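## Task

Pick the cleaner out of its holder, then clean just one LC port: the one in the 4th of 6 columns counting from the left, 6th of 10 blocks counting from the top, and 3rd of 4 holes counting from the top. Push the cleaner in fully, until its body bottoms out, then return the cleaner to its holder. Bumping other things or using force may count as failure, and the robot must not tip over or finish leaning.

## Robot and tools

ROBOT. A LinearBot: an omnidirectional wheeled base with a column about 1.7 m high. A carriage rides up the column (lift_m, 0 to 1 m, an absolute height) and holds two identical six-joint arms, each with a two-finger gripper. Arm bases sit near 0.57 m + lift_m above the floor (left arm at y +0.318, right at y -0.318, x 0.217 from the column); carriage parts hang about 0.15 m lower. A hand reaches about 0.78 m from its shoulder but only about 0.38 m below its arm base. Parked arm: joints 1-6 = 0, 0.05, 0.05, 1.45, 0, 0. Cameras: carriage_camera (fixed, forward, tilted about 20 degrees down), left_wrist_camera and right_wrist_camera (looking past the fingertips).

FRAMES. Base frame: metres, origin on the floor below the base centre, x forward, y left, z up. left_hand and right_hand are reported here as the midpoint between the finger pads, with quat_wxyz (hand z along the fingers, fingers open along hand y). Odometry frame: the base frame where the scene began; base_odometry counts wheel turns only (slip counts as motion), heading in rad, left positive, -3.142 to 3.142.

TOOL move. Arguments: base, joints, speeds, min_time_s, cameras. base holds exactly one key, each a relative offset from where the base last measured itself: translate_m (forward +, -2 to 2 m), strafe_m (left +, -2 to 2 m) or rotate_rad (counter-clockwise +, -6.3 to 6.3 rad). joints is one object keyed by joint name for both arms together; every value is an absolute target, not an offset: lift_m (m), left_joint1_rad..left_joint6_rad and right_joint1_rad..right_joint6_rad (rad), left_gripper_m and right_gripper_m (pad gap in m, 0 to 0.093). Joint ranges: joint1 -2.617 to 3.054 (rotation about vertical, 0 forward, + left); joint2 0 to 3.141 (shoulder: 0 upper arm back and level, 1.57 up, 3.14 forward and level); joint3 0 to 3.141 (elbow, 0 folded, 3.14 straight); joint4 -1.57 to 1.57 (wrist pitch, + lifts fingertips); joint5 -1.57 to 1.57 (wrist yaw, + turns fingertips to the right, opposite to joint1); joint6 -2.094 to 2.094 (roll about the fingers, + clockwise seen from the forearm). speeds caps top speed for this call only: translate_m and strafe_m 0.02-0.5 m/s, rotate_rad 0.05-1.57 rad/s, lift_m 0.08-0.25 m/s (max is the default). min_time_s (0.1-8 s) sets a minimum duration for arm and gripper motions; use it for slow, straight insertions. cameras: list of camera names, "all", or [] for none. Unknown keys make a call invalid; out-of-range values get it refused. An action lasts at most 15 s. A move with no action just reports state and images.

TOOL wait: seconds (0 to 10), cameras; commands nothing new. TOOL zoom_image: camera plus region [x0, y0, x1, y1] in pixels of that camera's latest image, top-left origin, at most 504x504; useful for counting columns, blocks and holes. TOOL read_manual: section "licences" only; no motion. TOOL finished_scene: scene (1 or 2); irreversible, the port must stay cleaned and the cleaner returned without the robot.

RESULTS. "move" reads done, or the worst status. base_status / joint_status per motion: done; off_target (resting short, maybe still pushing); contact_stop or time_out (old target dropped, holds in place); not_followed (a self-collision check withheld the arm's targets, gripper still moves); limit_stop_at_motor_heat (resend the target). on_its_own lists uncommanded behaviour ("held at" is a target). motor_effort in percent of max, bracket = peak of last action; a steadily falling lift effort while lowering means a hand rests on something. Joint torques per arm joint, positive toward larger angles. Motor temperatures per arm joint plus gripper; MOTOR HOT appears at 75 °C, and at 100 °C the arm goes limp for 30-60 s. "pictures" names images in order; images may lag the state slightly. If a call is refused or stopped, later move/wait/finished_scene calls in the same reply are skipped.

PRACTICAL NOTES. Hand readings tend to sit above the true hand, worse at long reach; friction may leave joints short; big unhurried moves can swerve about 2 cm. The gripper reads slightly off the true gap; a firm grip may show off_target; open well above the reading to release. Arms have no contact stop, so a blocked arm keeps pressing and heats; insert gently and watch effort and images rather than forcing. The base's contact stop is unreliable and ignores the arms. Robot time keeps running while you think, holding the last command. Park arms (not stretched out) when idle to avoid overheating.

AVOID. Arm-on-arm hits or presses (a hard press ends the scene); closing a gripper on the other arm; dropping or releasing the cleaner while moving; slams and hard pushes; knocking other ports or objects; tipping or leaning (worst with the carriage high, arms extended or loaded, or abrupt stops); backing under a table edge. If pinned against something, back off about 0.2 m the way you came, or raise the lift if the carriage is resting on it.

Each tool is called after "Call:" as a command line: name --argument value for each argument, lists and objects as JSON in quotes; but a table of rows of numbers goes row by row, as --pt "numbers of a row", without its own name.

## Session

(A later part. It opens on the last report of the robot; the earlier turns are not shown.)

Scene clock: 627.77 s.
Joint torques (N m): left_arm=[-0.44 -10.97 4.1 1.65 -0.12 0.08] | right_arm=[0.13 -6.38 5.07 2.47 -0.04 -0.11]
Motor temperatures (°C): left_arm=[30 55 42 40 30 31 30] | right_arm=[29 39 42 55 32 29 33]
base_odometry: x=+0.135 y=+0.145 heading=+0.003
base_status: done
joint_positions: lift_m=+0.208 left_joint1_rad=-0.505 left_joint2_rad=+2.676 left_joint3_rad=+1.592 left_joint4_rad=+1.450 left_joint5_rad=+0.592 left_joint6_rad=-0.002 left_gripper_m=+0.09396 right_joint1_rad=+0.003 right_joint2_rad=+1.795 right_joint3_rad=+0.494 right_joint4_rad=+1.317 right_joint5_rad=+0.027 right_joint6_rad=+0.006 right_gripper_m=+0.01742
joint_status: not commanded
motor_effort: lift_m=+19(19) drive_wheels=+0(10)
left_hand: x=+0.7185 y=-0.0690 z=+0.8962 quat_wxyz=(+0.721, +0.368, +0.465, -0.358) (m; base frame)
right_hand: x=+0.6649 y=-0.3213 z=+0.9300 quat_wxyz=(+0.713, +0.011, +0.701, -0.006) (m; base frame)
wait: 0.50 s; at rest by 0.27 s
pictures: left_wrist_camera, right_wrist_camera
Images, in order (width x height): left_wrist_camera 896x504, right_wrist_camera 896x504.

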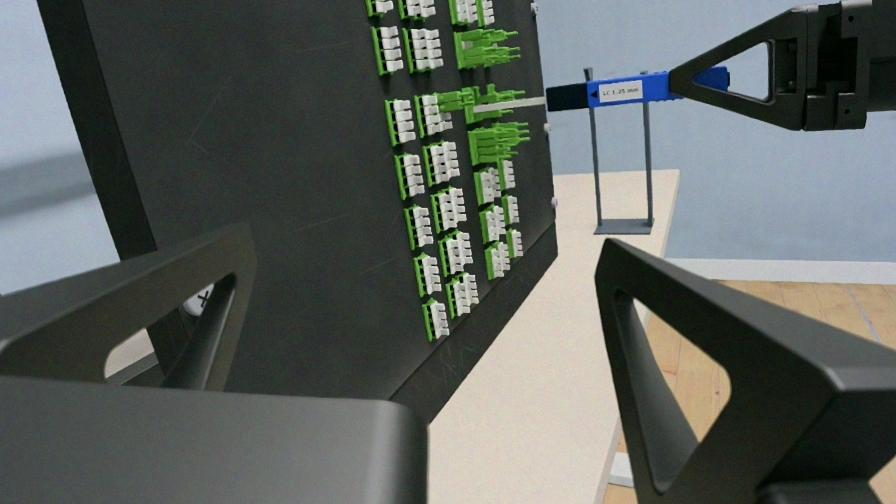

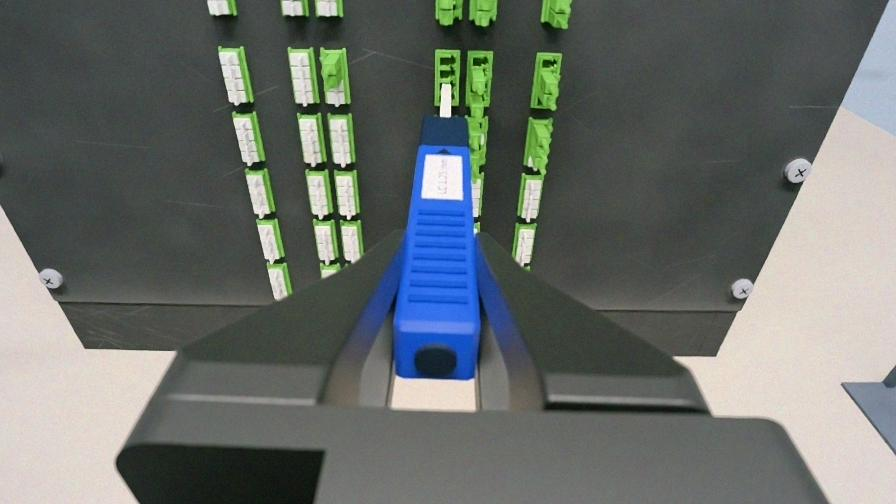

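Call:
move --joints '{"lift_m": 0.2070, "right_joint5_rad": 0.0163}' --cameras '[]'

Call:
wait --seconds 0.5 --cameras '["right_wrist_camera", "left_wrist_camera"]'

Call:
zoom_image --camera "right_wrist_camera" --region '[425, 40, 485, 100]'

Call:
zoom_image --camera "left_wrist_camera" --region '[450, 80, 495, 125]'

Scene clock: 658.87 s.
Joint torques (N m): left_arm=[-0.47 -10.99 4.11 1.63 -0.12 0.08] | right_arm=[0.18 -6.35 5.07 2.46 -0.16 -0.11]
Motor temperatures (°C): left_arm=[30 56 42 40 30 31 30] | right_arm=[29 39 42 55 32 29 33]
move: done
base_odometry: x=+0.135 y=+0.145 heading=+0.003
base_status: not commanded
joint_positions: lift_m=+0.208 left_joint1_rad=-0.505 left_joint2_rad=+2.676 left_joint3_rad=+1.592 left_joint4_rad=+1.450 left_joint5_rad=+0.592 left_joint6_rad=-0.002 left_gripper_m=+0.09396 right_joint1_rad=+0.003 right_joint2_rad=+1.795 right_joint3_rad=+0.494 right_joint4_rad=+1.317 right_joint5_rad=+0.026 right_joint6_rad=+0.006 right_gripper_m=+0.01742
joint_status: all done
motor_effort: lift_m=+19(19) drive_wheels=+0(2)
left_hand: x=+0.7185 y=-0.0690 z=+0.8960 quat_wxyz=(+0.721, +0.368, +0.465, -0.358) (m; base frame)
right_hand: x=+0.6649 y=-0.3211 z=+0.9297 quat_wxyz=(+0.713, +0.010, +0.701, -0.006) (m; base frame)
pictures: none
No camera images: "cameras" was empty.

Scene clock: 659.37 s.
Joint torques (N m): left_arm=[-0.51 -11 4.16 1.63 -0.13 0.06] | right_arm=[0.2 -6.32 5.09 2.47 -0.15 -0.11]
Motor temperatures (°C): left_arm=[30 56 42 40 30 31 30] | right_arm=[29 39 42 55 32 29 33]
base_odometry: x=+0.135 y=+0.145 heading=+0.003
base_status: not commanded
joint_positions: lift_m=+0.208 left_joint1_rad=-0.505 left_joint2_rad=+2.676 left_joint3_rad=+1.592 left_joint4_rad=+1.450 left_joint5_rad=+0.592 left_joint6_rad=-0.002 left_gripper_m=+0.09396 right_joint1_rad=+0.003 right_joint2_rad=+1.795 right_joint3_rad=+0.494 right_joint4_rad=+1.317 right_joint5_rad=+0.025 right_joint6_rad=+0.006 right_gripper_m=+0.01742
joint_status: all done
motor_effort: lift_m=+19(19) drive_wheels=+0(2)
left_hand: x=+0.7185 y=-0.0690 z=+0.8960 quat_wxyz=(+0.721, +0.368, +0.465, -0.358) (m; base frame)
right_hand: x=+0.6649 y=-0.3211 z=+0.9297 quat_wxyz=(+0.713, +0.010, +0.701, -0.006) (m; base frame)
wait: 0.50 s; at rest by 0.27 s
pictures: left_wrist_camera, right_wrist_camera
Images, in order (width x height): left_wrist_camera 896x504, right_wrist_camera 896x504.

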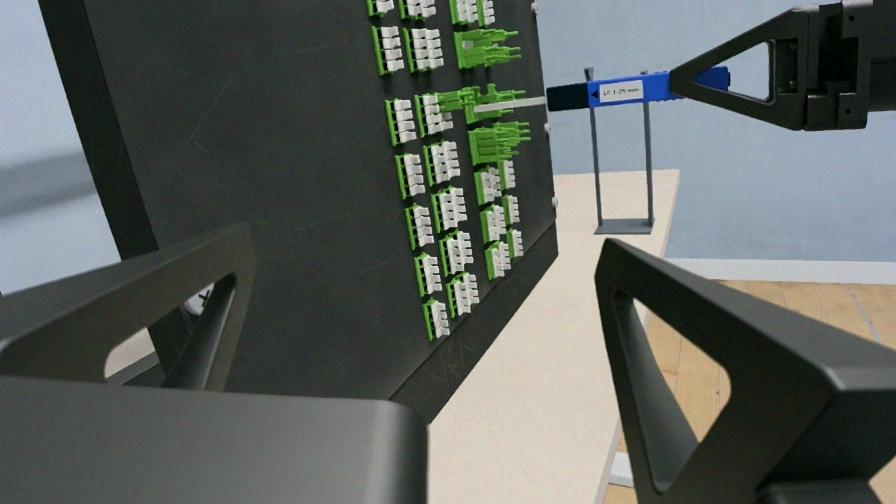

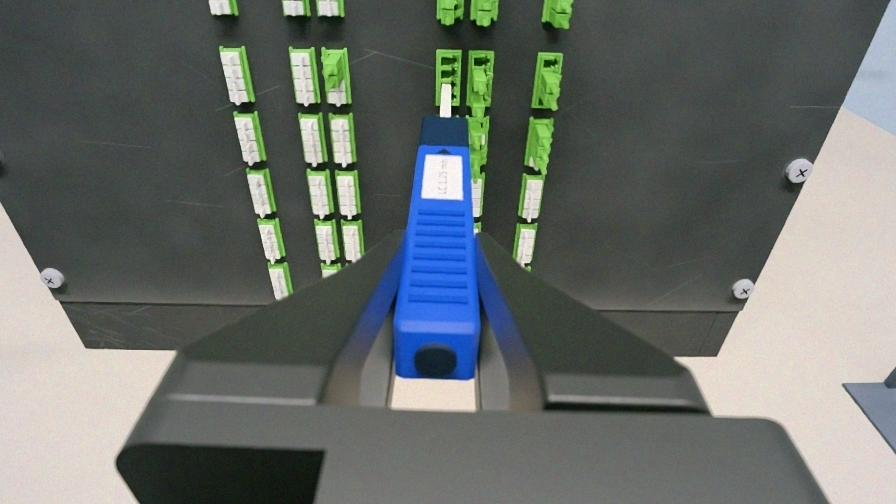

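Scaled by 8.400 from the camera's 896x504 image, which has a finer 1280x720 frame.

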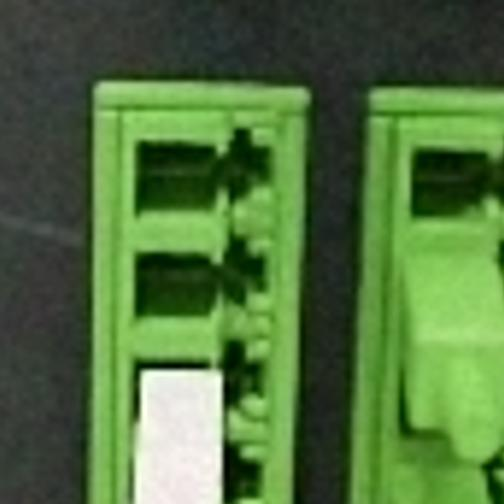

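Scaled by 11.200 from the camera's 896x504 image, which has a finer 1280x720 frame.

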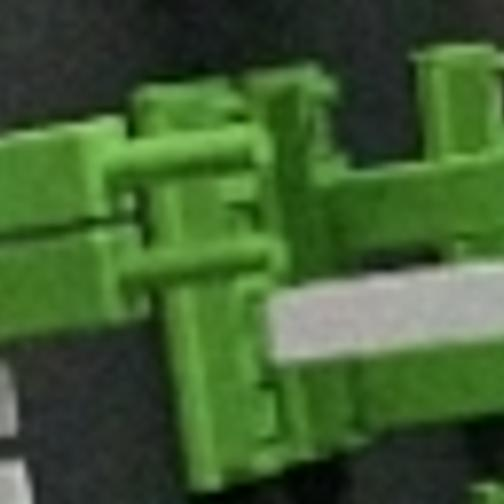

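Call:
zoom_image --camera "right_wrist_camera" --region '[434, 50, 464, 90]'

Call:
zoom_image --camera "left_wrist_camera" --region '[460, 86, 484, 126]'

Scaled by 12.600 from the camera's 896x504 image, which has a finer 1280x720 frame.

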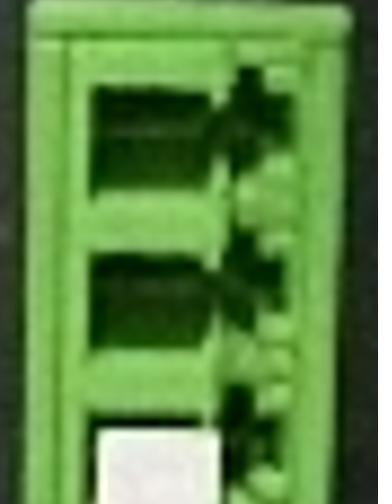

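Scaled by 12.600 from the camera's 896x504 image, which has a finer 1280x720 frame.

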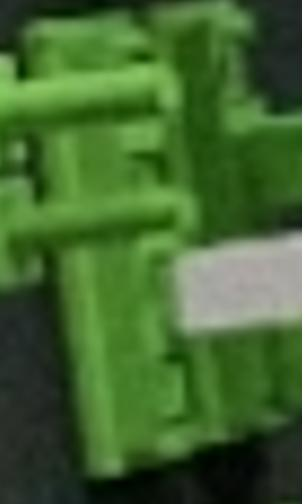

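Call:
move --base '{"translate_m": 0.002}' --joints '{"lift_m": 0.2069, "right_joint5_rad": 0.0253}' --speeds '{"translate_m": 0.02}' --cameras '[]'

Call:
wait --seconds 0.5 --cameras '["right_wrist_camera", "left_wrist_camera"]'

Call:
zoom_image --camera "right_wrist_camera" --region '[434, 50, 464, 90]'

Call:
zoom_image --camera "left_wrist_camera" --region '[450, 80, 495, 125]'

Scene clock: 683.93 s.
Joint torques (N m): left_arm=[-0.53 -11.1 4.11 1.63 -0.13 0.07] | right_arm=[0.21 -6.35 5.09 2.46 -0.04 -0.11]
Motor temperatures (°C): left_arm=[30 58 42 41 30 31 30] | right_arm=[29 39 42 55 32 29 33]
move: done
base_odometry: x=+0.137 y=+0.145 heading=+0.003
base_status: done
joint_positions: lift_m=+0.207 left_joint1_rad=-0.505 left_joint2_rad=+2.677 left_joint3_rad=+1.592 left_joint4_rad=+1.452 left_joint5_rad=+0.592 left_joint6_rad=-0.002 left_gripper_m=+0.09396 right_joint1_rad=+0.003 right_joint2_rad=+1.795 right_joint3_rad=+0.494 right_joint4_rad=+1.318 right_joint5_rad=+0.025 right_joint6_rad=+0.006 right_gripper_m=+0.01742
joint_status: all done
motor_effort: lift_m=+19(19) drive_wheels=+0(9)
left_hand: x=+0.7184 y=-0.0689 z=+0.8956 quat_wxyz=(+0.722, +0.368, +0.465, -0.358) (m; base frame)
right_hand: x=+0.6649 y=-0.3210 z=+0.9297 quat_wxyz=(+0.713, +0.010, +0.701, -0.006) (m; base frame)
pictures: none
No camera images: "cameras" was empty.

Scene clock: 684.43 s.
Joint torques (N m): left_arm=[-0.5 -11.1 4.14 1.62 -0.12 0.08] | right_arm=[0.23 -6.31 5.11 2.46 -0.04 -0.11]
Motor temperatures (°C): left_arm=[30 58 42 41 30 31 30] | right_arm=[29 39 42 55 32 29 33]
base_odometry: x=+0.137 y=+0.145 heading=+0.003
base_status: done
joint_positions: lift_m=+0.207 left_joint1_rad=-0.505 left_joint2_rad=+2.677 left_joint3_rad=+1.592 left_joint4_rad=+1.452 left_joint5_rad=+0.592 left_joint6_rad=-0.002 left_gripper_m=+0.09396 right_joint1_rad=+0.003 right_joint2_rad=+1.795 right_joint3_rad=+0.494 right_joint4_rad=+1.318 right_joint5_rad=+0.025 right_joint6_rad=+0.006 right_gripper_m=+0.01742
joint_status: all done
motor_effort: lift_m=+19(19) drive_wheels=+1(9)
left_hand: x=+0.7184 y=-0.0689 z=+0.8956 quat_wxyz=(+0.722, +0.368, +0.465, -0.358) (m; base frame)
right_hand: x=+0.6649 y=-0.3210 z=+0.9297 quat_wxyz=(+0.713, +0.010, +0.701, -0.006) (m; base frame)
wait: 0.50 s; at rest by 0.27 s
pictures: left_wrist_camera, right_wrist_camera
Images, in order (width x height): left_wrist_camera 896x504, right_wrist_camera 896x504.

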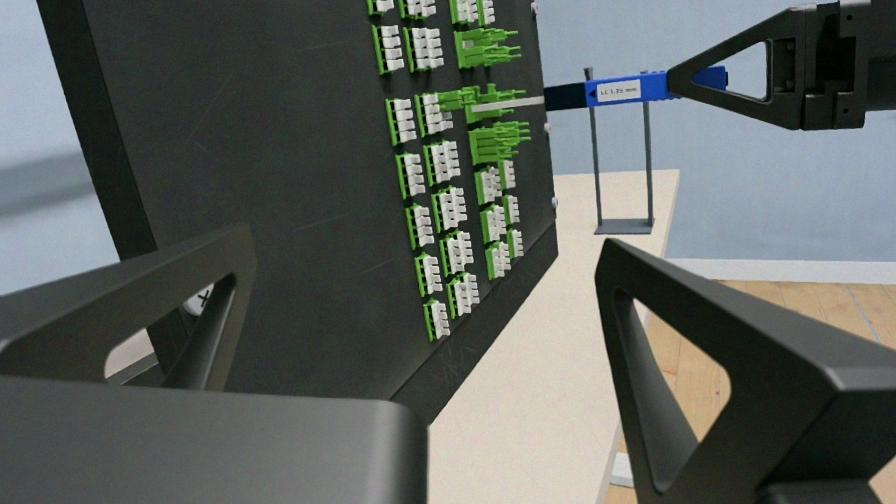

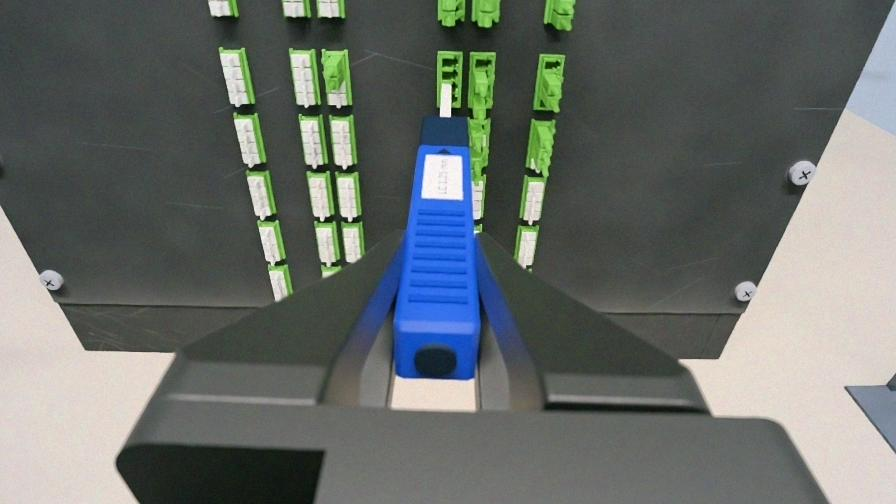

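Scaled by 12.600 from the camera's 896x504 image, which has a finer 1280x720 frame.

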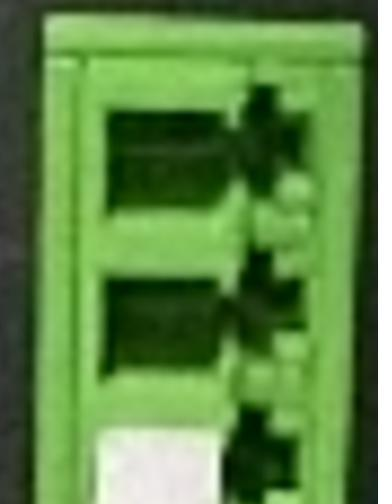

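Scaled by 11.200 from the camera's 896x504 image, which has a finer 1280x720 frame.

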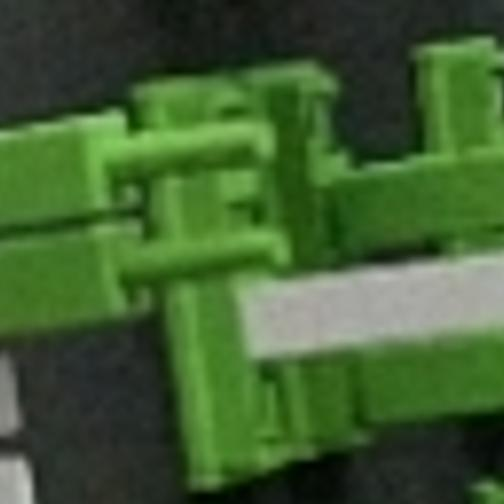

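Call:
move --joints '{"lift_m": 0.2065, "right_joint5_rad": 0.0356}' --cameras '[]'

Call:
wait --seconds 0.5 --cameras '["right_wrist_camera", "left_wrist_camera"]'

Call:
zoom_image --camera "right_wrist_camera" --region '[434, 50, 464, 90]'

Call:
zoom_image --camera "left_wrist_camera" --region '[450, 80, 495, 125]'

Scene clock: 692.50 s.
Joint torques (N m): left_arm=[-0.53 -11.1 4.12 1.62 -0.13 0.07] | right_arm=[0.21 -6.34 5.08 2.46 0.05 -0.11]
Motor temperatures (°C): left_arm=[30 60 42 41 30 31 30] | right_arm=[29 39 42 55 32 29 33]
move: done
base_odometry: x=+0.137 y=+0.145 heading=+0.003
base_status: not commanded
joint_positions: lift_m=+0.207 left_joint1_rad=-0.505 left_joint2_rad=+2.677 left_joint3_rad=+1.592 left_joint4_rad=+1.452 left_joint5_rad=+0.592 left_joint6_rad=-0.002 left_gripper_m=+0.09396 right_joint1_rad=+0.003 right_joint2_rad=+1.795 right_joint3_rad=+0.494 right_joint4_rad=+1.318 right_joint5_rad=+0.027 right_joint6_rad=+0.006 right_gripper_m=+0.01742
joint_status: all done
motor_effort: lift_m=+19(19) drive_wheels=+1(1)
left_hand: x=+0.7184 y=-0.0689 z=+0.8952 quat_wxyz=(+0.722, +0.368, +0.465, -0.358) (m; base frame)
right_hand: x=+0.6649 y=-0.3213 z=+0.9295 quat_wxyz=(+0.713, +0.011, +0.701, -0.006) (m; base frame)
pictures: none
No camera images: "cameras" was empty.

Scene clock: 693.00 s.
Joint torques (N m): left_arm=[-0.53 -11.06 4.08 1.62 -0.12 0.08] | right_arm=[0.18 -6.32 5.07 2.45 0.06 -0.11]
Motor temperatures (°C): left_arm=[30 60 42 41 30 31 30] | right_arm=[29 39 42 55 32 29 33]
base_odometry: x=+0.137 y=+0.145 heading=+0.003
base_status: not commanded
joint_positions: lift_m=+0.207 left_joint1_rad=-0.505 left_joint2_rad=+2.677 left_joint3_rad=+1.592 left_joint4_rad=+1.452 left_joint5_rad=+0.592 left_joint6_rad=-0.002 left_gripper_m=+0.09396 right_joint1_rad=+0.003 right_joint2_rad=+1.795 right_joint3_rad=+0.494 right_joint4_rad=+1.318 right_joint5_rad=+0.027 right_joint6_rad=+0.006 right_gripper_m=+0.01742
joint_status: all done
motor_effort: lift_m=+19(19) drive_wheels=+1(1)
left_hand: x=+0.7184 y=-0.0689 z=+0.8952 quat_wxyz=(+0.722, +0.368, +0.465, -0.358) (m; base frame)
right_hand: x=+0.6649 y=-0.3214 z=+0.9295 quat_wxyz=(+0.713, +0.011, +0.701, -0.006) (m; base frame)
wait: 0.50 s; at rest by 0.27 s
pictures: left_wrist_camera, right_wrist_camera
Images, in order (width x height): left_wrist_camera 896x504, right_wrist_camera 896x504.

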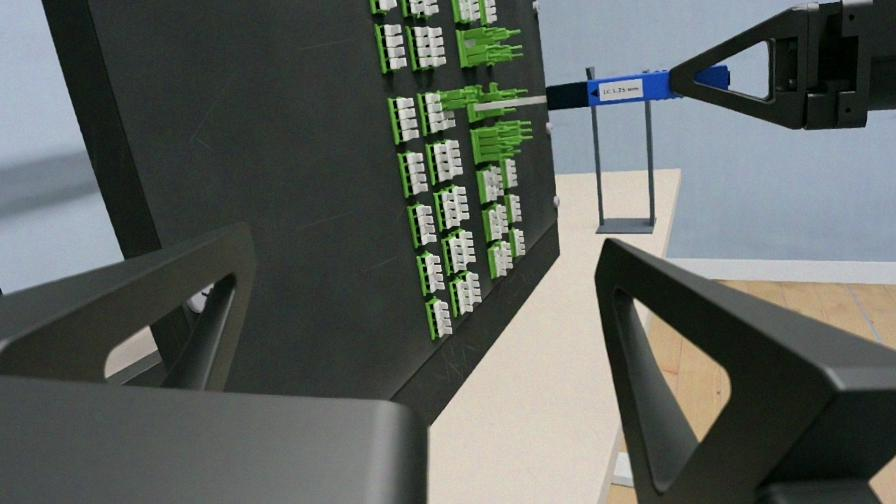

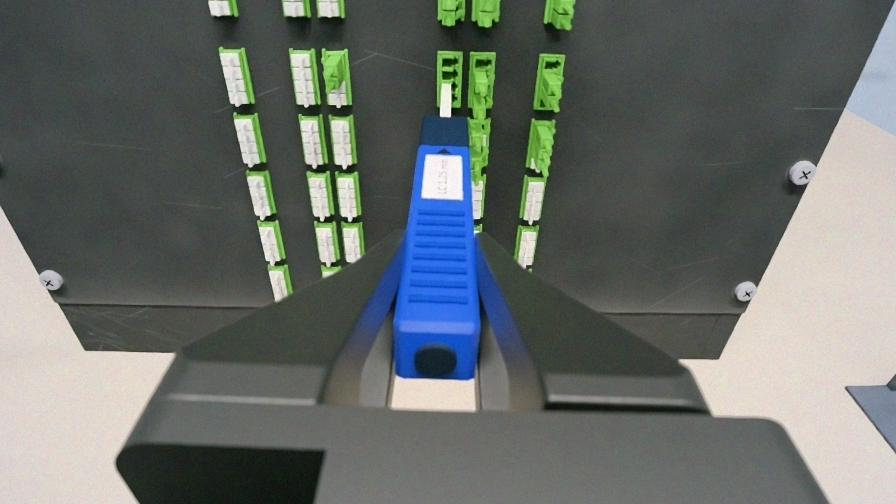

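Scaled by 12.600 from the camera's 896x504 image, which has a finer 1280x720 frame.

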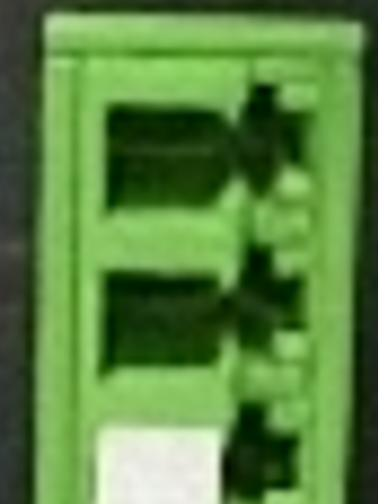

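Scaled by 11.200 from the camera's 896x504 image, which has a finer 1280x720 frame.

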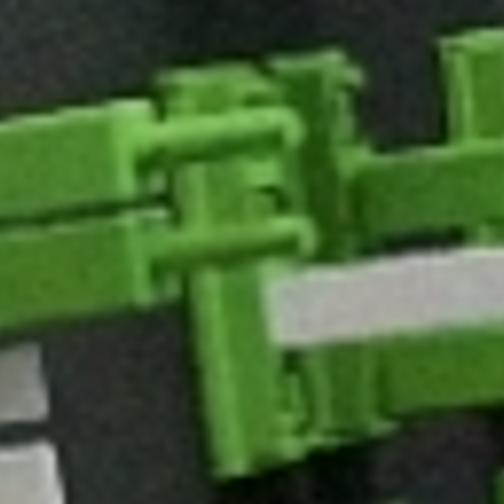

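Call:
wait --seconds 0.3 --cameras '["right_wrist_camera", "left_wrist_camera"]'

Call:
zoom_image --camera "right_wrist_camera" --region '[434, 50, 464, 90]'

Call:
zoom_image --camera "left_wrist_camera" --region '[460, 86, 490, 126]'

Scene clock: 703.17 s.
Joint torques (N m): left_arm=[-0.51 -11.11 4.1 1.63 -0.12 0.07] | right_arm=[0.23 -6.34 5.09 2.45 0.06 -0.12]
Motor temperatures (°C): left_arm=[30 62 42 41 30 31 30] | right_arm=[29 39 42 55 32 29 33]
base_odometry: x=+0.137 y=+0.145 heading=+0.003
base_status: not commanded
joint_positions: lift_m=+0.207 left_joint1_rad=-0.505 left_joint2_rad=+2.677 left_joint3_rad=+1.592 left_joint4_rad=+1.452 left_joint5_rad=+0.592 left_joint6_rad=-0.002 left_gripper_m=+0.09396 right_joint1_rad=+0.003 right_joint2_rad=+1.795 right_joint3_rad=+0.494 right_joint4_rad=+1.318 right_joint5_rad=+0.027 right_joint6_rad=+0.006 right_gripper_m=+0.01742
joint_status: all done
motor_effort: lift_m=+19(19) drive_wheels=+1(1)
left_hand: x=+0.7184 y=-0.0689 z=+0.8952 quat_wxyz=(+0.722, +0.368, +0.465, -0.358) (m; base frame)
right_hand: x=+0.6649 y=-0.3214 z=+0.9295 quat_wxyz=(+0.713, +0.011, +0.701, -0.006) (m; base frame)
wait: 0.30 s; at rest from the start
pictures: left_wrist_camera, right_wrist_camera
Images, in order (width x height): left_wrist_camera 896x504, right_wrist_camera 896x504.

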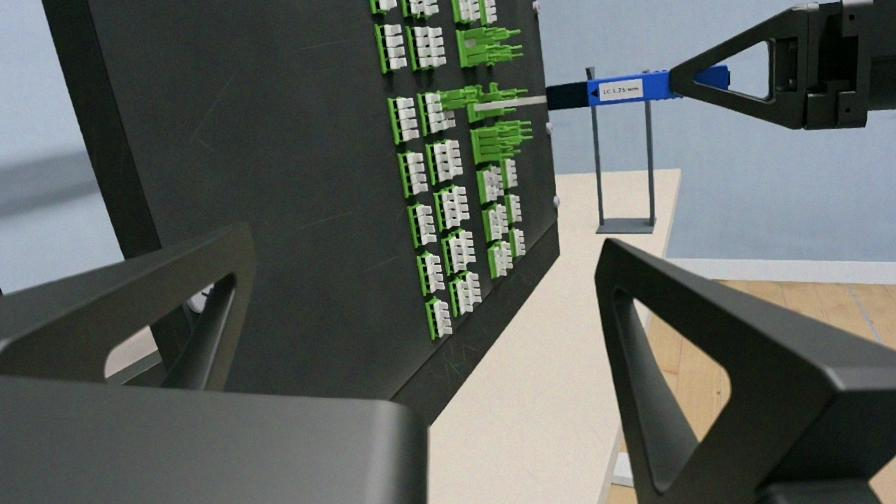

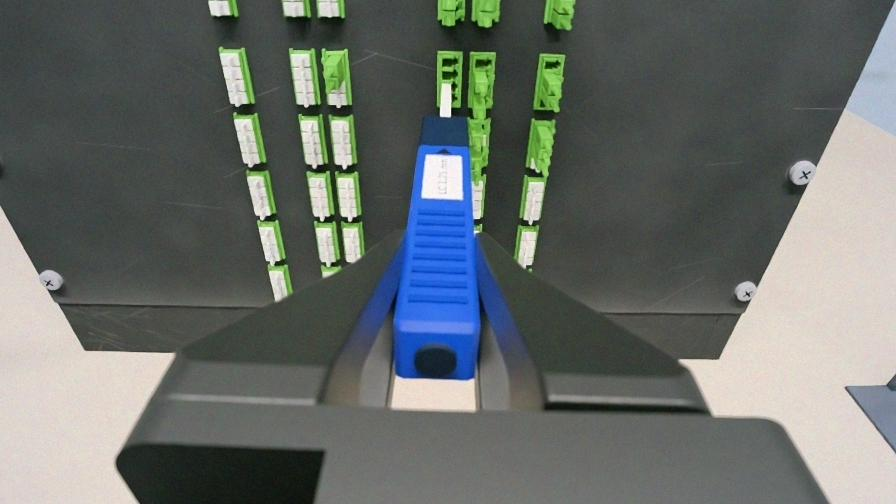

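Scaled by 12.600 from the camera's 896x504 image, which has a finer 1280x720 frame.

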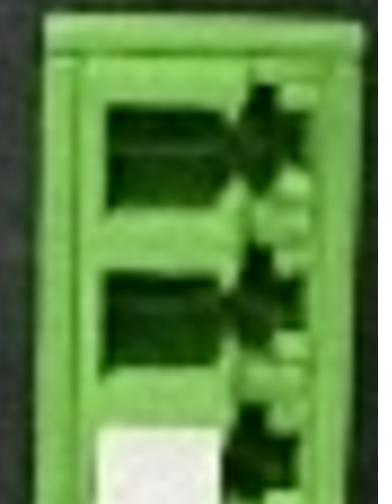

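Scaled by 12.600 from the camera's 896x504 image, which has a finer 1280x720 frame.

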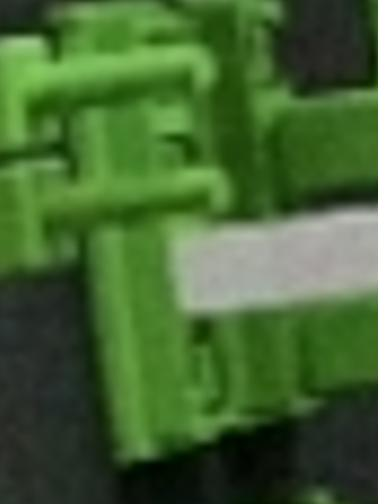

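Call:
move --joints '{"lift_m": 0.2060, "right_joint5_rad": 0.0370}' --cameras '[]'

Call:
wait --seconds 0.8 --cameras '["right_wrist_camera", "left_wrist_camera"]'

Call:
zoom_image --camera "right_wrist_camera" --region '[434, 50, 464, 90]'

Call:
zoom_image --camera "left_wrist_camera" --region '[460, 86, 490, 126]'

Scene clock: 710.73 s.
Joint torques (N m): left_arm=[-0.5 -11.07 4.15 1.61 -0.12 0.07] | right_arm=[0.24 -6.37 5.08 2.45 0.07 -0.11]
Motor temperatures (°C): left_arm=[30 63 42 41 30 31 30] | right_arm=[29 39 42 55 32 29 33]
move: done
base_odometry: x=+0.137 y=+0.145 heading=+0.003
base_status: not commanded
joint_positions: lift_m=+0.206 left_joint1_rad=-0.505 left_joint2_rad=+2.678 left_joint3_rad=+1.592 left_joint4_rad=+1.452 left_joint5_rad=+0.592 left_joint6_rad=-0.002 left_gripper_m=+0.09396 right_joint1_rad=+0.003 right_joint2_rad=+1.795 right_joint3_rad=+0.494 right_joint4_rad=+1.319 right_joint5_rad=+0.028 right_joint6_rad=+0.006 right_gripper_m=+0.01742
joint_status: all done
motor_effort: lift_m=+19(19) drive_wheels=+1(1)
left_hand: x=+0.7183 y=-0.0689 z=+0.8945 quat_wxyz=(+0.722, +0.368, +0.465, -0.358) (m; base frame)
right_hand: x=+0.6649 y=-0.3215 z=+0.9293 quat_wxyz=(+0.714, +0.011, +0.700, -0.007) (m; base frame)
pictures: none
No camera images: "cameras" was empty.

Scene clock: 711.53 s.
Joint torques (N m): left_arm=[-0.55 -11.06 4.08 1.62 -0.12 0.08] | right_arm=[0.2 -6.35 5.07 2.44 0.07 -0.11]
Motor temperatures (°C): left_arm=[30 63 42 41 30 31 30] | right_arm=[29 39 42 55 32 29 33]
base_odometry: x=+0.137 y=+0.145 heading=+0.003
base_status: not commanded
joint_positions: lift_m=+0.206 left_joint1_rad=-0.505 left_joint2_rad=+2.678 left_joint3_rad=+1.592 left_joint4_rad=+1.452 left_joint5_rad=+0.592 left_joint6_rad=-0.002 left_gripper_m=+0.09396 right_joint1_rad=+0.003 right_joint2_rad=+1.795 right_joint3_rad=+0.494 right_joint4_rad=+1.319 right_joint5_rad=+0.028 right_joint6_rad=+0.006 right_gripper_m=+0.01742
joint_status: all done
motor_effort: lift_m=+19(19) drive_wheels=+1(1)
left_hand: x=+0.7183 y=-0.0689 z=+0.8945 quat_wxyz=(+0.722, +0.368, +0.465, -0.358) (m; base frame)
right_hand: x=+0.6649 y=-0.3215 z=+0.9293 quat_wxyz=(+0.714, +0.011, +0.700, -0.007) (m; base frame)
wait: 0.80 s; at rest by 0.27 s
pictures: left_wrist_camera, right_wrist_camera
Images, in order (width x height): left_wrist_camera 896x504, right_wrist_camera 896x504.

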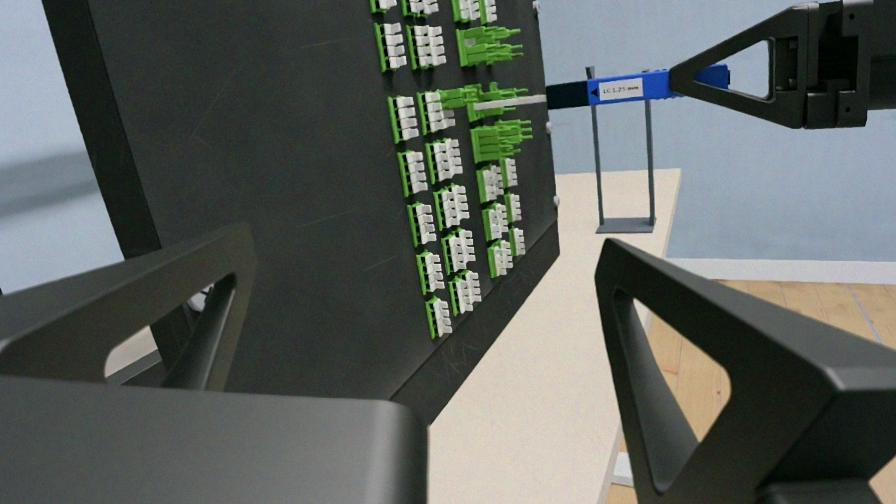

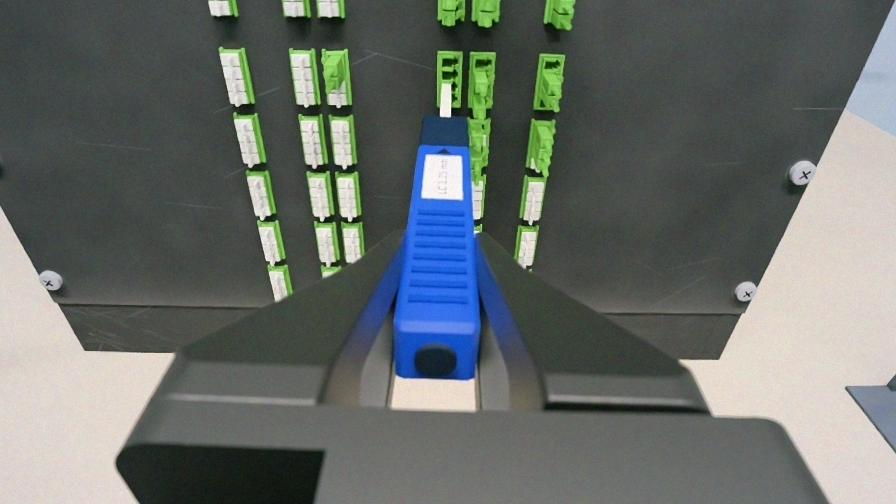

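Scaled by 12.600 from the camera's 896x504 image, which has a finer 1280x720 frame.

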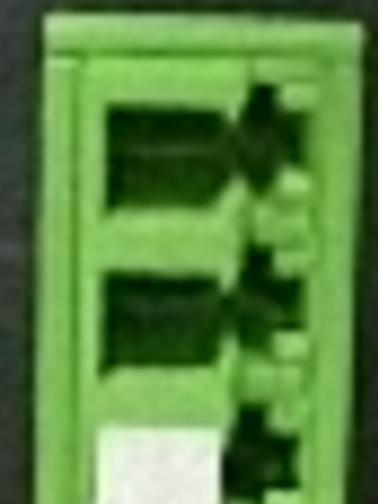

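Scaled by 12.600 from the camera's 896x504 image, which has a finer 1280x720 frame.

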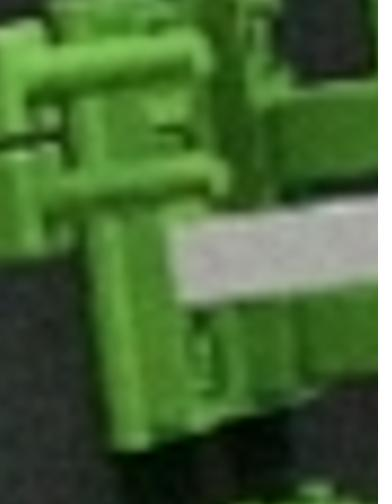

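Call:
move --base '{"translate_m": -0.004}' --speeds '{"translate_m": 0.02}' --joints '{"right_joint5_rad": 0.0280}' --cameras '[]'

Call:
move --base '{"translate_m": 0.0025}' --speeds '{"translate_m": 0.02}' --cameras '[]'

Call:
wait --seconds 0.6 --cameras '["right_wrist_camera", "left_wrist_camera"]'

Call:
zoom_image --camera "right_wrist_camera" --region '[434, 50, 464, 90]'

Call:
zoom_image --camera "left_wrist_camera" --region '[455, 86, 485, 126]'

Scene clock: 745.90 s.
Joint torques (N m): left_arm=[-0.32 -11.14 4.04 1.62 -0.12 0.07] | right_arm=[0.17 -6.35 5.05 2.46 -0.04 -0.11]
Motor temperatures (°C): left_arm=[30 66 42 41 30 31 30] | right_arm=[29 39 42 53 32 29 33]
move: done
base_odometry: x=+0.133 y=+0.145 heading=+0.003
base_status: done
joint_positions: lift_m=+0.206 left_joint1_rad=-0.506 left_joint2_rad=+2.678 left_joint3_rad=+1.592 left_joint4_rad=+1.452 left_joint5_rad=+0.591 left_joint6_rad=-0.002 left_gripper_m=+0.09396 right_joint1_rad=+0.003 right_joint2_rad=+1.795 right_joint3_rad=+0.494 right_joint4_rad=+1.319 right_joint5_rad=+0.028 right_joint6_rad=+0.006 right_gripper_m=+0.01742
joint_status: all done
motor_effort: lift_m=+19(19) drive_wheels=+0(10)
left_hand: x=+0.7181 y=-0.0693 z=+0.8945 quat_wxyz=(+0.722, +0.368, +0.465, -0.358) (m; base frame)
right_hand: x=+0.6649 y=-0.3215 z=+0.9293 quat_wxyz=(+0.714, +0.011, +0.700, -0.007) (m; base frame)
pictures: none
No camera images: "cameras" was empty.

Scene clock: 746.70 s.
Joint torques (N m): left_arm=[-0.39 -11.1 4.12 1.6 -0.12 0.08] | right_arm=[0.25 -6.32 5.08 2.43 -0.04 -0.11]
Motor temperatures (°C): left_arm=[30 66 42 41 30 31 30] | right_arm=[29 39 42 53 32 29 33]
move: done
base_odometry: x=+0.135 y=+0.145 heading=+0.003
base_status: done
joint_positions: lift_m=+0.206 left_joint1_rad=-0.506 left_joint2_rad=+2.678 left_joint3_rad=+1.592 left_joint4_rad=+1.454 left_joint5_rad=+0.591 left_joint6_rad=-0.002 left_gripper_m=+0.09396 right_joint1_rad=+0.003 right_joint2_rad=+1.795 right_joint3_rad=+0.494 right_joint4_rad=+1.320 right_joint5_rad=+0.028 right_joint6_rad=+0.006 right_gripper_m=+0.01742
joint_status: not commanded
motor_effort: lift_m=+19(19) drive_wheels=+0(7)
left_hand: x=+0.7179 y=-0.0694 z=+0.8948 quat_wxyz=(+0.722, +0.368, +0.464, -0.358) (m; base frame)
right_hand: x=+0.6649 y=-0.3215 z=+0.9294 quat_wxyz=(+0.714, +0.011, +0.700, -0.007) (m; base frame)
pictures: none
No camera images: "cameras" was empty.

Scene clock: 747.30 s.
Joint torques (N m): left_arm=[-0.38 -11.1 4.11 1.61 -0.12 0.08] | right_arm=[0.2 -6.34 5.07 2.44 -0.05 -0.11]
Motor temperatures (°C): left_arm=[30 67 42 41 30 31 30] | right_arm=[29 39 42 53 32 29 33]
base_odometry: x=+0.135 y=+0.145 heading=+0.003
base_status: done
joint_positions: lift_m=+0.206 left_joint1_rad=-0.506 left_joint2_rad=+2.678 left_joint3_rad=+1.592 left_joint4_rad=+1.454 left_joint5_rad=+0.591 left_joint6_rad=-0.002 left_gripper_m=+0.09396 right_joint1_rad=+0.003 right_joint2_rad=+1.795 right_joint3_rad=+0.494 right_joint4_rad=+1.320 right_joint5_rad=+0.028 right_joint6_rad=+0.006 right_gripper_m=+0.01742
joint_status: not commanded
motor_effort: lift_m=+19(19) drive_wheels=+0(7)
left_hand: x=+0.7179 y=-0.0694 z=+0.8948 quat_wxyz=(+0.722, +0.368, +0.464, -0.358) (m; base frame)
right_hand: x=+0.6649 y=-0.3215 z=+0.9294 quat_wxyz=(+0.714, +0.011, +0.700, -0.007) (m; base frame)
wait: 0.60 s; at rest by 0.27 s
pictures: left_wrist_camera, right_wrist_camera
Images, in order (width x height): left_wrist_camera 896x504, right_wrist_camera 896x504.

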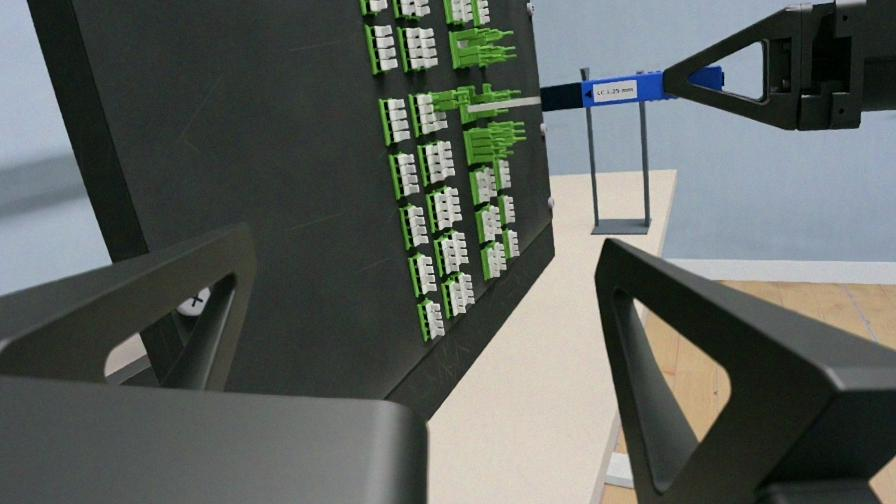

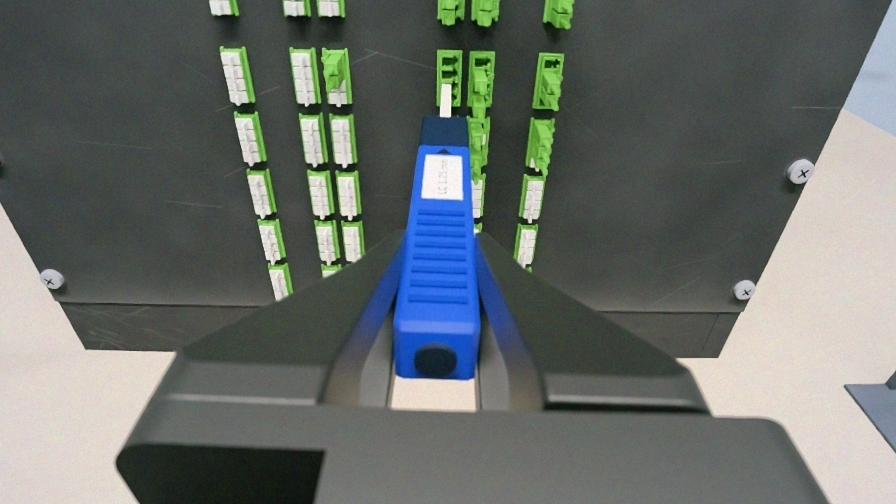

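Scaled by 12.600 from the camera's 896x504 image, which has a finer 1280x720 frame.

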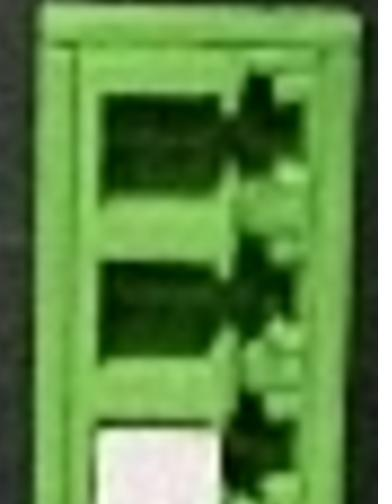

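Scaled by 12.600 from the camera's 896x504 image, which has a finer 1280x720 frame.

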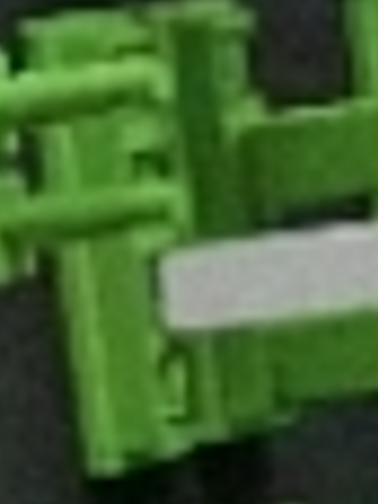

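Call:
move --base '{"translate_m": 0.001}' --speeds '{"translate_m": 0.02}' --cameras '[]'

Call:
wait --seconds 0.5 --cameras '["right_wrist_camera", "left_wrist_camera"]'

Call:
zoom_image --camera "right_wrist_camera" --region '[434, 50, 464, 90]'

Call:
zoom_image --camera "left_wrist_camera" --region '[455, 86, 485, 126]'

Scene clock: 755.77 s.
Joint torques (N m): left_arm=[-0.36 -11.17 4.07 1.59 -0.12 0.08] | right_arm=[0.2 -6.37 5.05 2.43 -0.04 -0.11]
Motor temperatures (°C): left_arm=[30 67 42 41 30 31 30] | right_arm=[29 39 42 53 32 29 33]
move: done
base_odometry: x=+0.136 y=+0.145 heading=+0.004
base_status: done
joint_positions: lift_m=+0.206 left_joint1_rad=-0.506 left_joint2_rad=+2.678 left_joint3_rad=+1.592 left_joint4_rad=+1.454 left_joint5_rad=+0.591 left_joint6_rad=-0.002 left_gripper_m=+0.09396 right_joint1_rad=+0.003 right_joint2_rad=+1.795 right_joint3_rad=+0.494 right_joint4_rad=+1.320 right_joint5_rad=+0.028 right_joint6_rad=+0.006 right_gripper_m=+0.01742
joint_status: not commanded
motor_effort: lift_m=+19(19) drive_wheels=+0(10)
left_hand: x=+0.7179 y=-0.0694 z=+0.8947 quat_wxyz=(+0.722, +0.368, +0.464, -0.358) (m; base frame)
right_hand: x=+0.6649 y=-0.3215 z=+0.9295 quat_wxyz=(+0.714, +0.011, +0.700, -0.007) (m; base frame)
pictures: none
No camera images: "cameras" was empty.

Scene clock: 756.27 s.
Joint torques (N m): left_arm=[-0.44 -11.12 4.12 1.6 -0.11 0.08] | right_arm=[0.32 -6.31 5.11 2.45 -0.05 -0.11]
Motor temperatures (°C): left_arm=[30 67 42 41 30 31 30] | right_arm=[29 39 42 53 32 29 33]
base_odometry: x=+0.136 y=+0.145 heading=+0.004
base_status: done
joint_positions: lift_m=+0.206 left_joint1_rad=-0.506 left_joint2_rad=+2.678 left_joint3_rad=+1.592 left_joint4_rad=+1.454 left_joint5_rad=+0.591 left_joint6_rad=-0.002 left_gripper_m=+0.09396 right_joint1_rad=+0.003 right_joint2_rad=+1.795 right_joint3_rad=+0.494 right_joint4_rad=+1.320 right_joint5_rad=+0.028 right_joint6_rad=+0.006 right_gripper_m=+0.01742
joint_status: not commanded
motor_effort: lift_m=+19(19) drive_wheels=+0(10)
left_hand: x=+0.7179 y=-0.0694 z=+0.8947 quat_wxyz=(+0.722, +0.368, +0.464, -0.358) (m; base frame)
right_hand: x=+0.6649 y=-0.3215 z=+0.9295 quat_wxyz=(+0.714, +0.011, +0.700, -0.007) (m; base frame)
wait: 0.50 s; at rest by 0.27 s
pictures: left_wrist_camera, right_wrist_camera
Images, in order (width x height): left_wrist_camera 896x504, right_wrist_camera 896x504.

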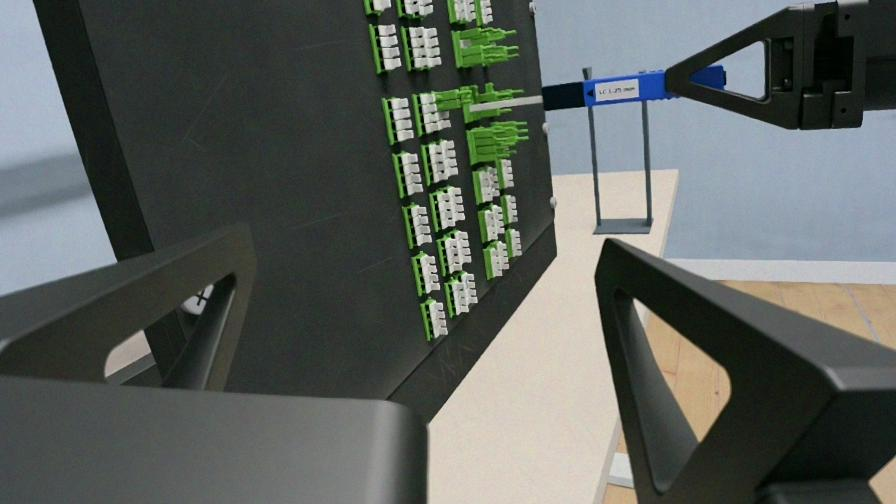

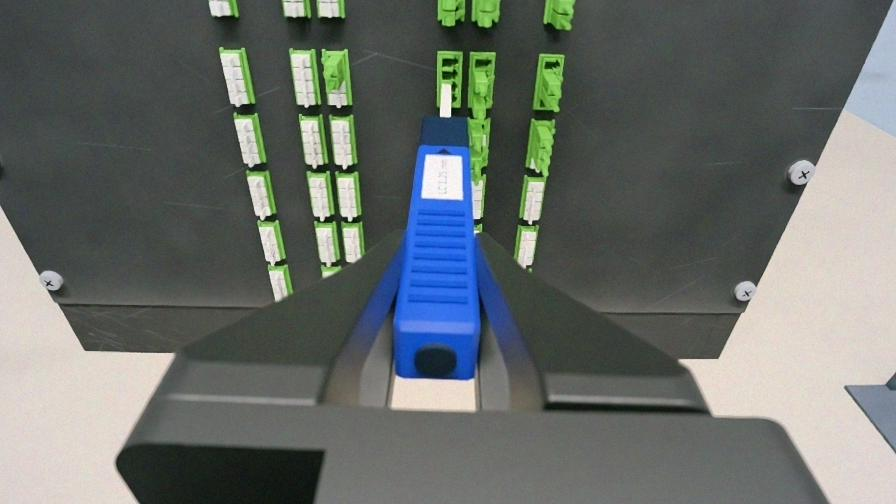

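Scaled by 12.600 from the camera's 896x504 image, which has a finer 1280x720 frame.

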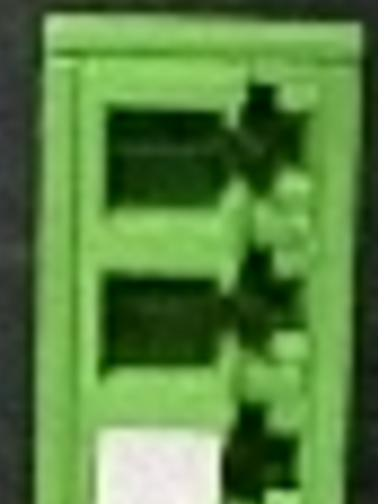

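Scaled by 12.600 from the camera's 896x504 image, which has a finer 1280x720 frame.

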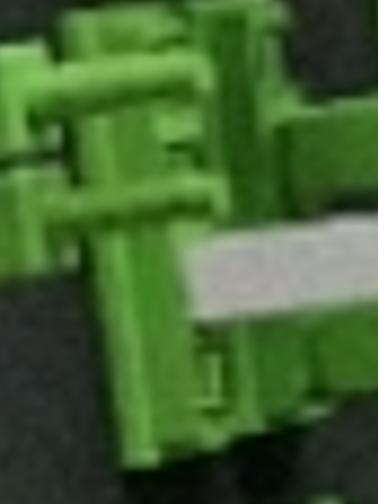

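Call:
zoom_image --camera "right_wrist_camera" --region '[430, 45, 500, 115]'

Call:
zoom_image --camera "left_wrist_camera" --region '[440, 70, 510, 140]'

Scaled by 7.200 from the camera's 896x504 image, which has a finer 1280x720 frame.

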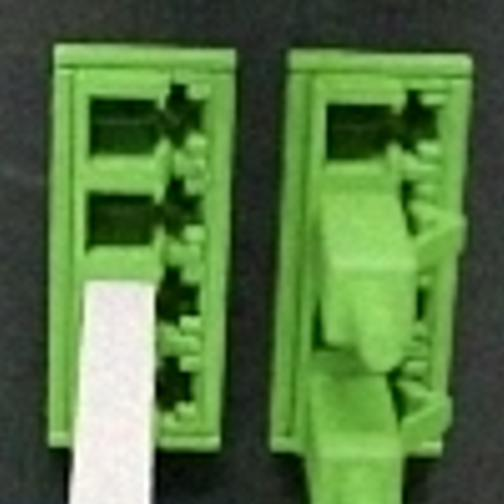

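Scaled by 7.200 from the camera's 896x504 image, which has a finer 1280x720 frame.

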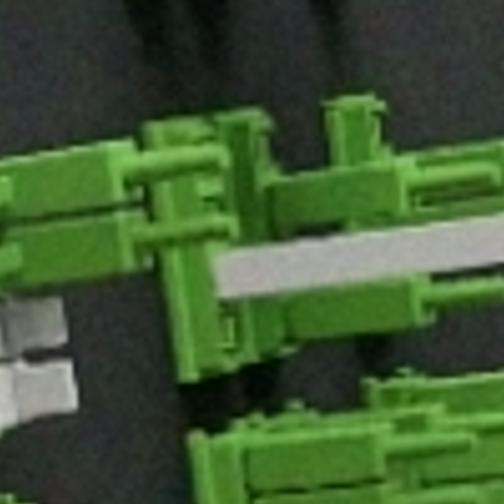

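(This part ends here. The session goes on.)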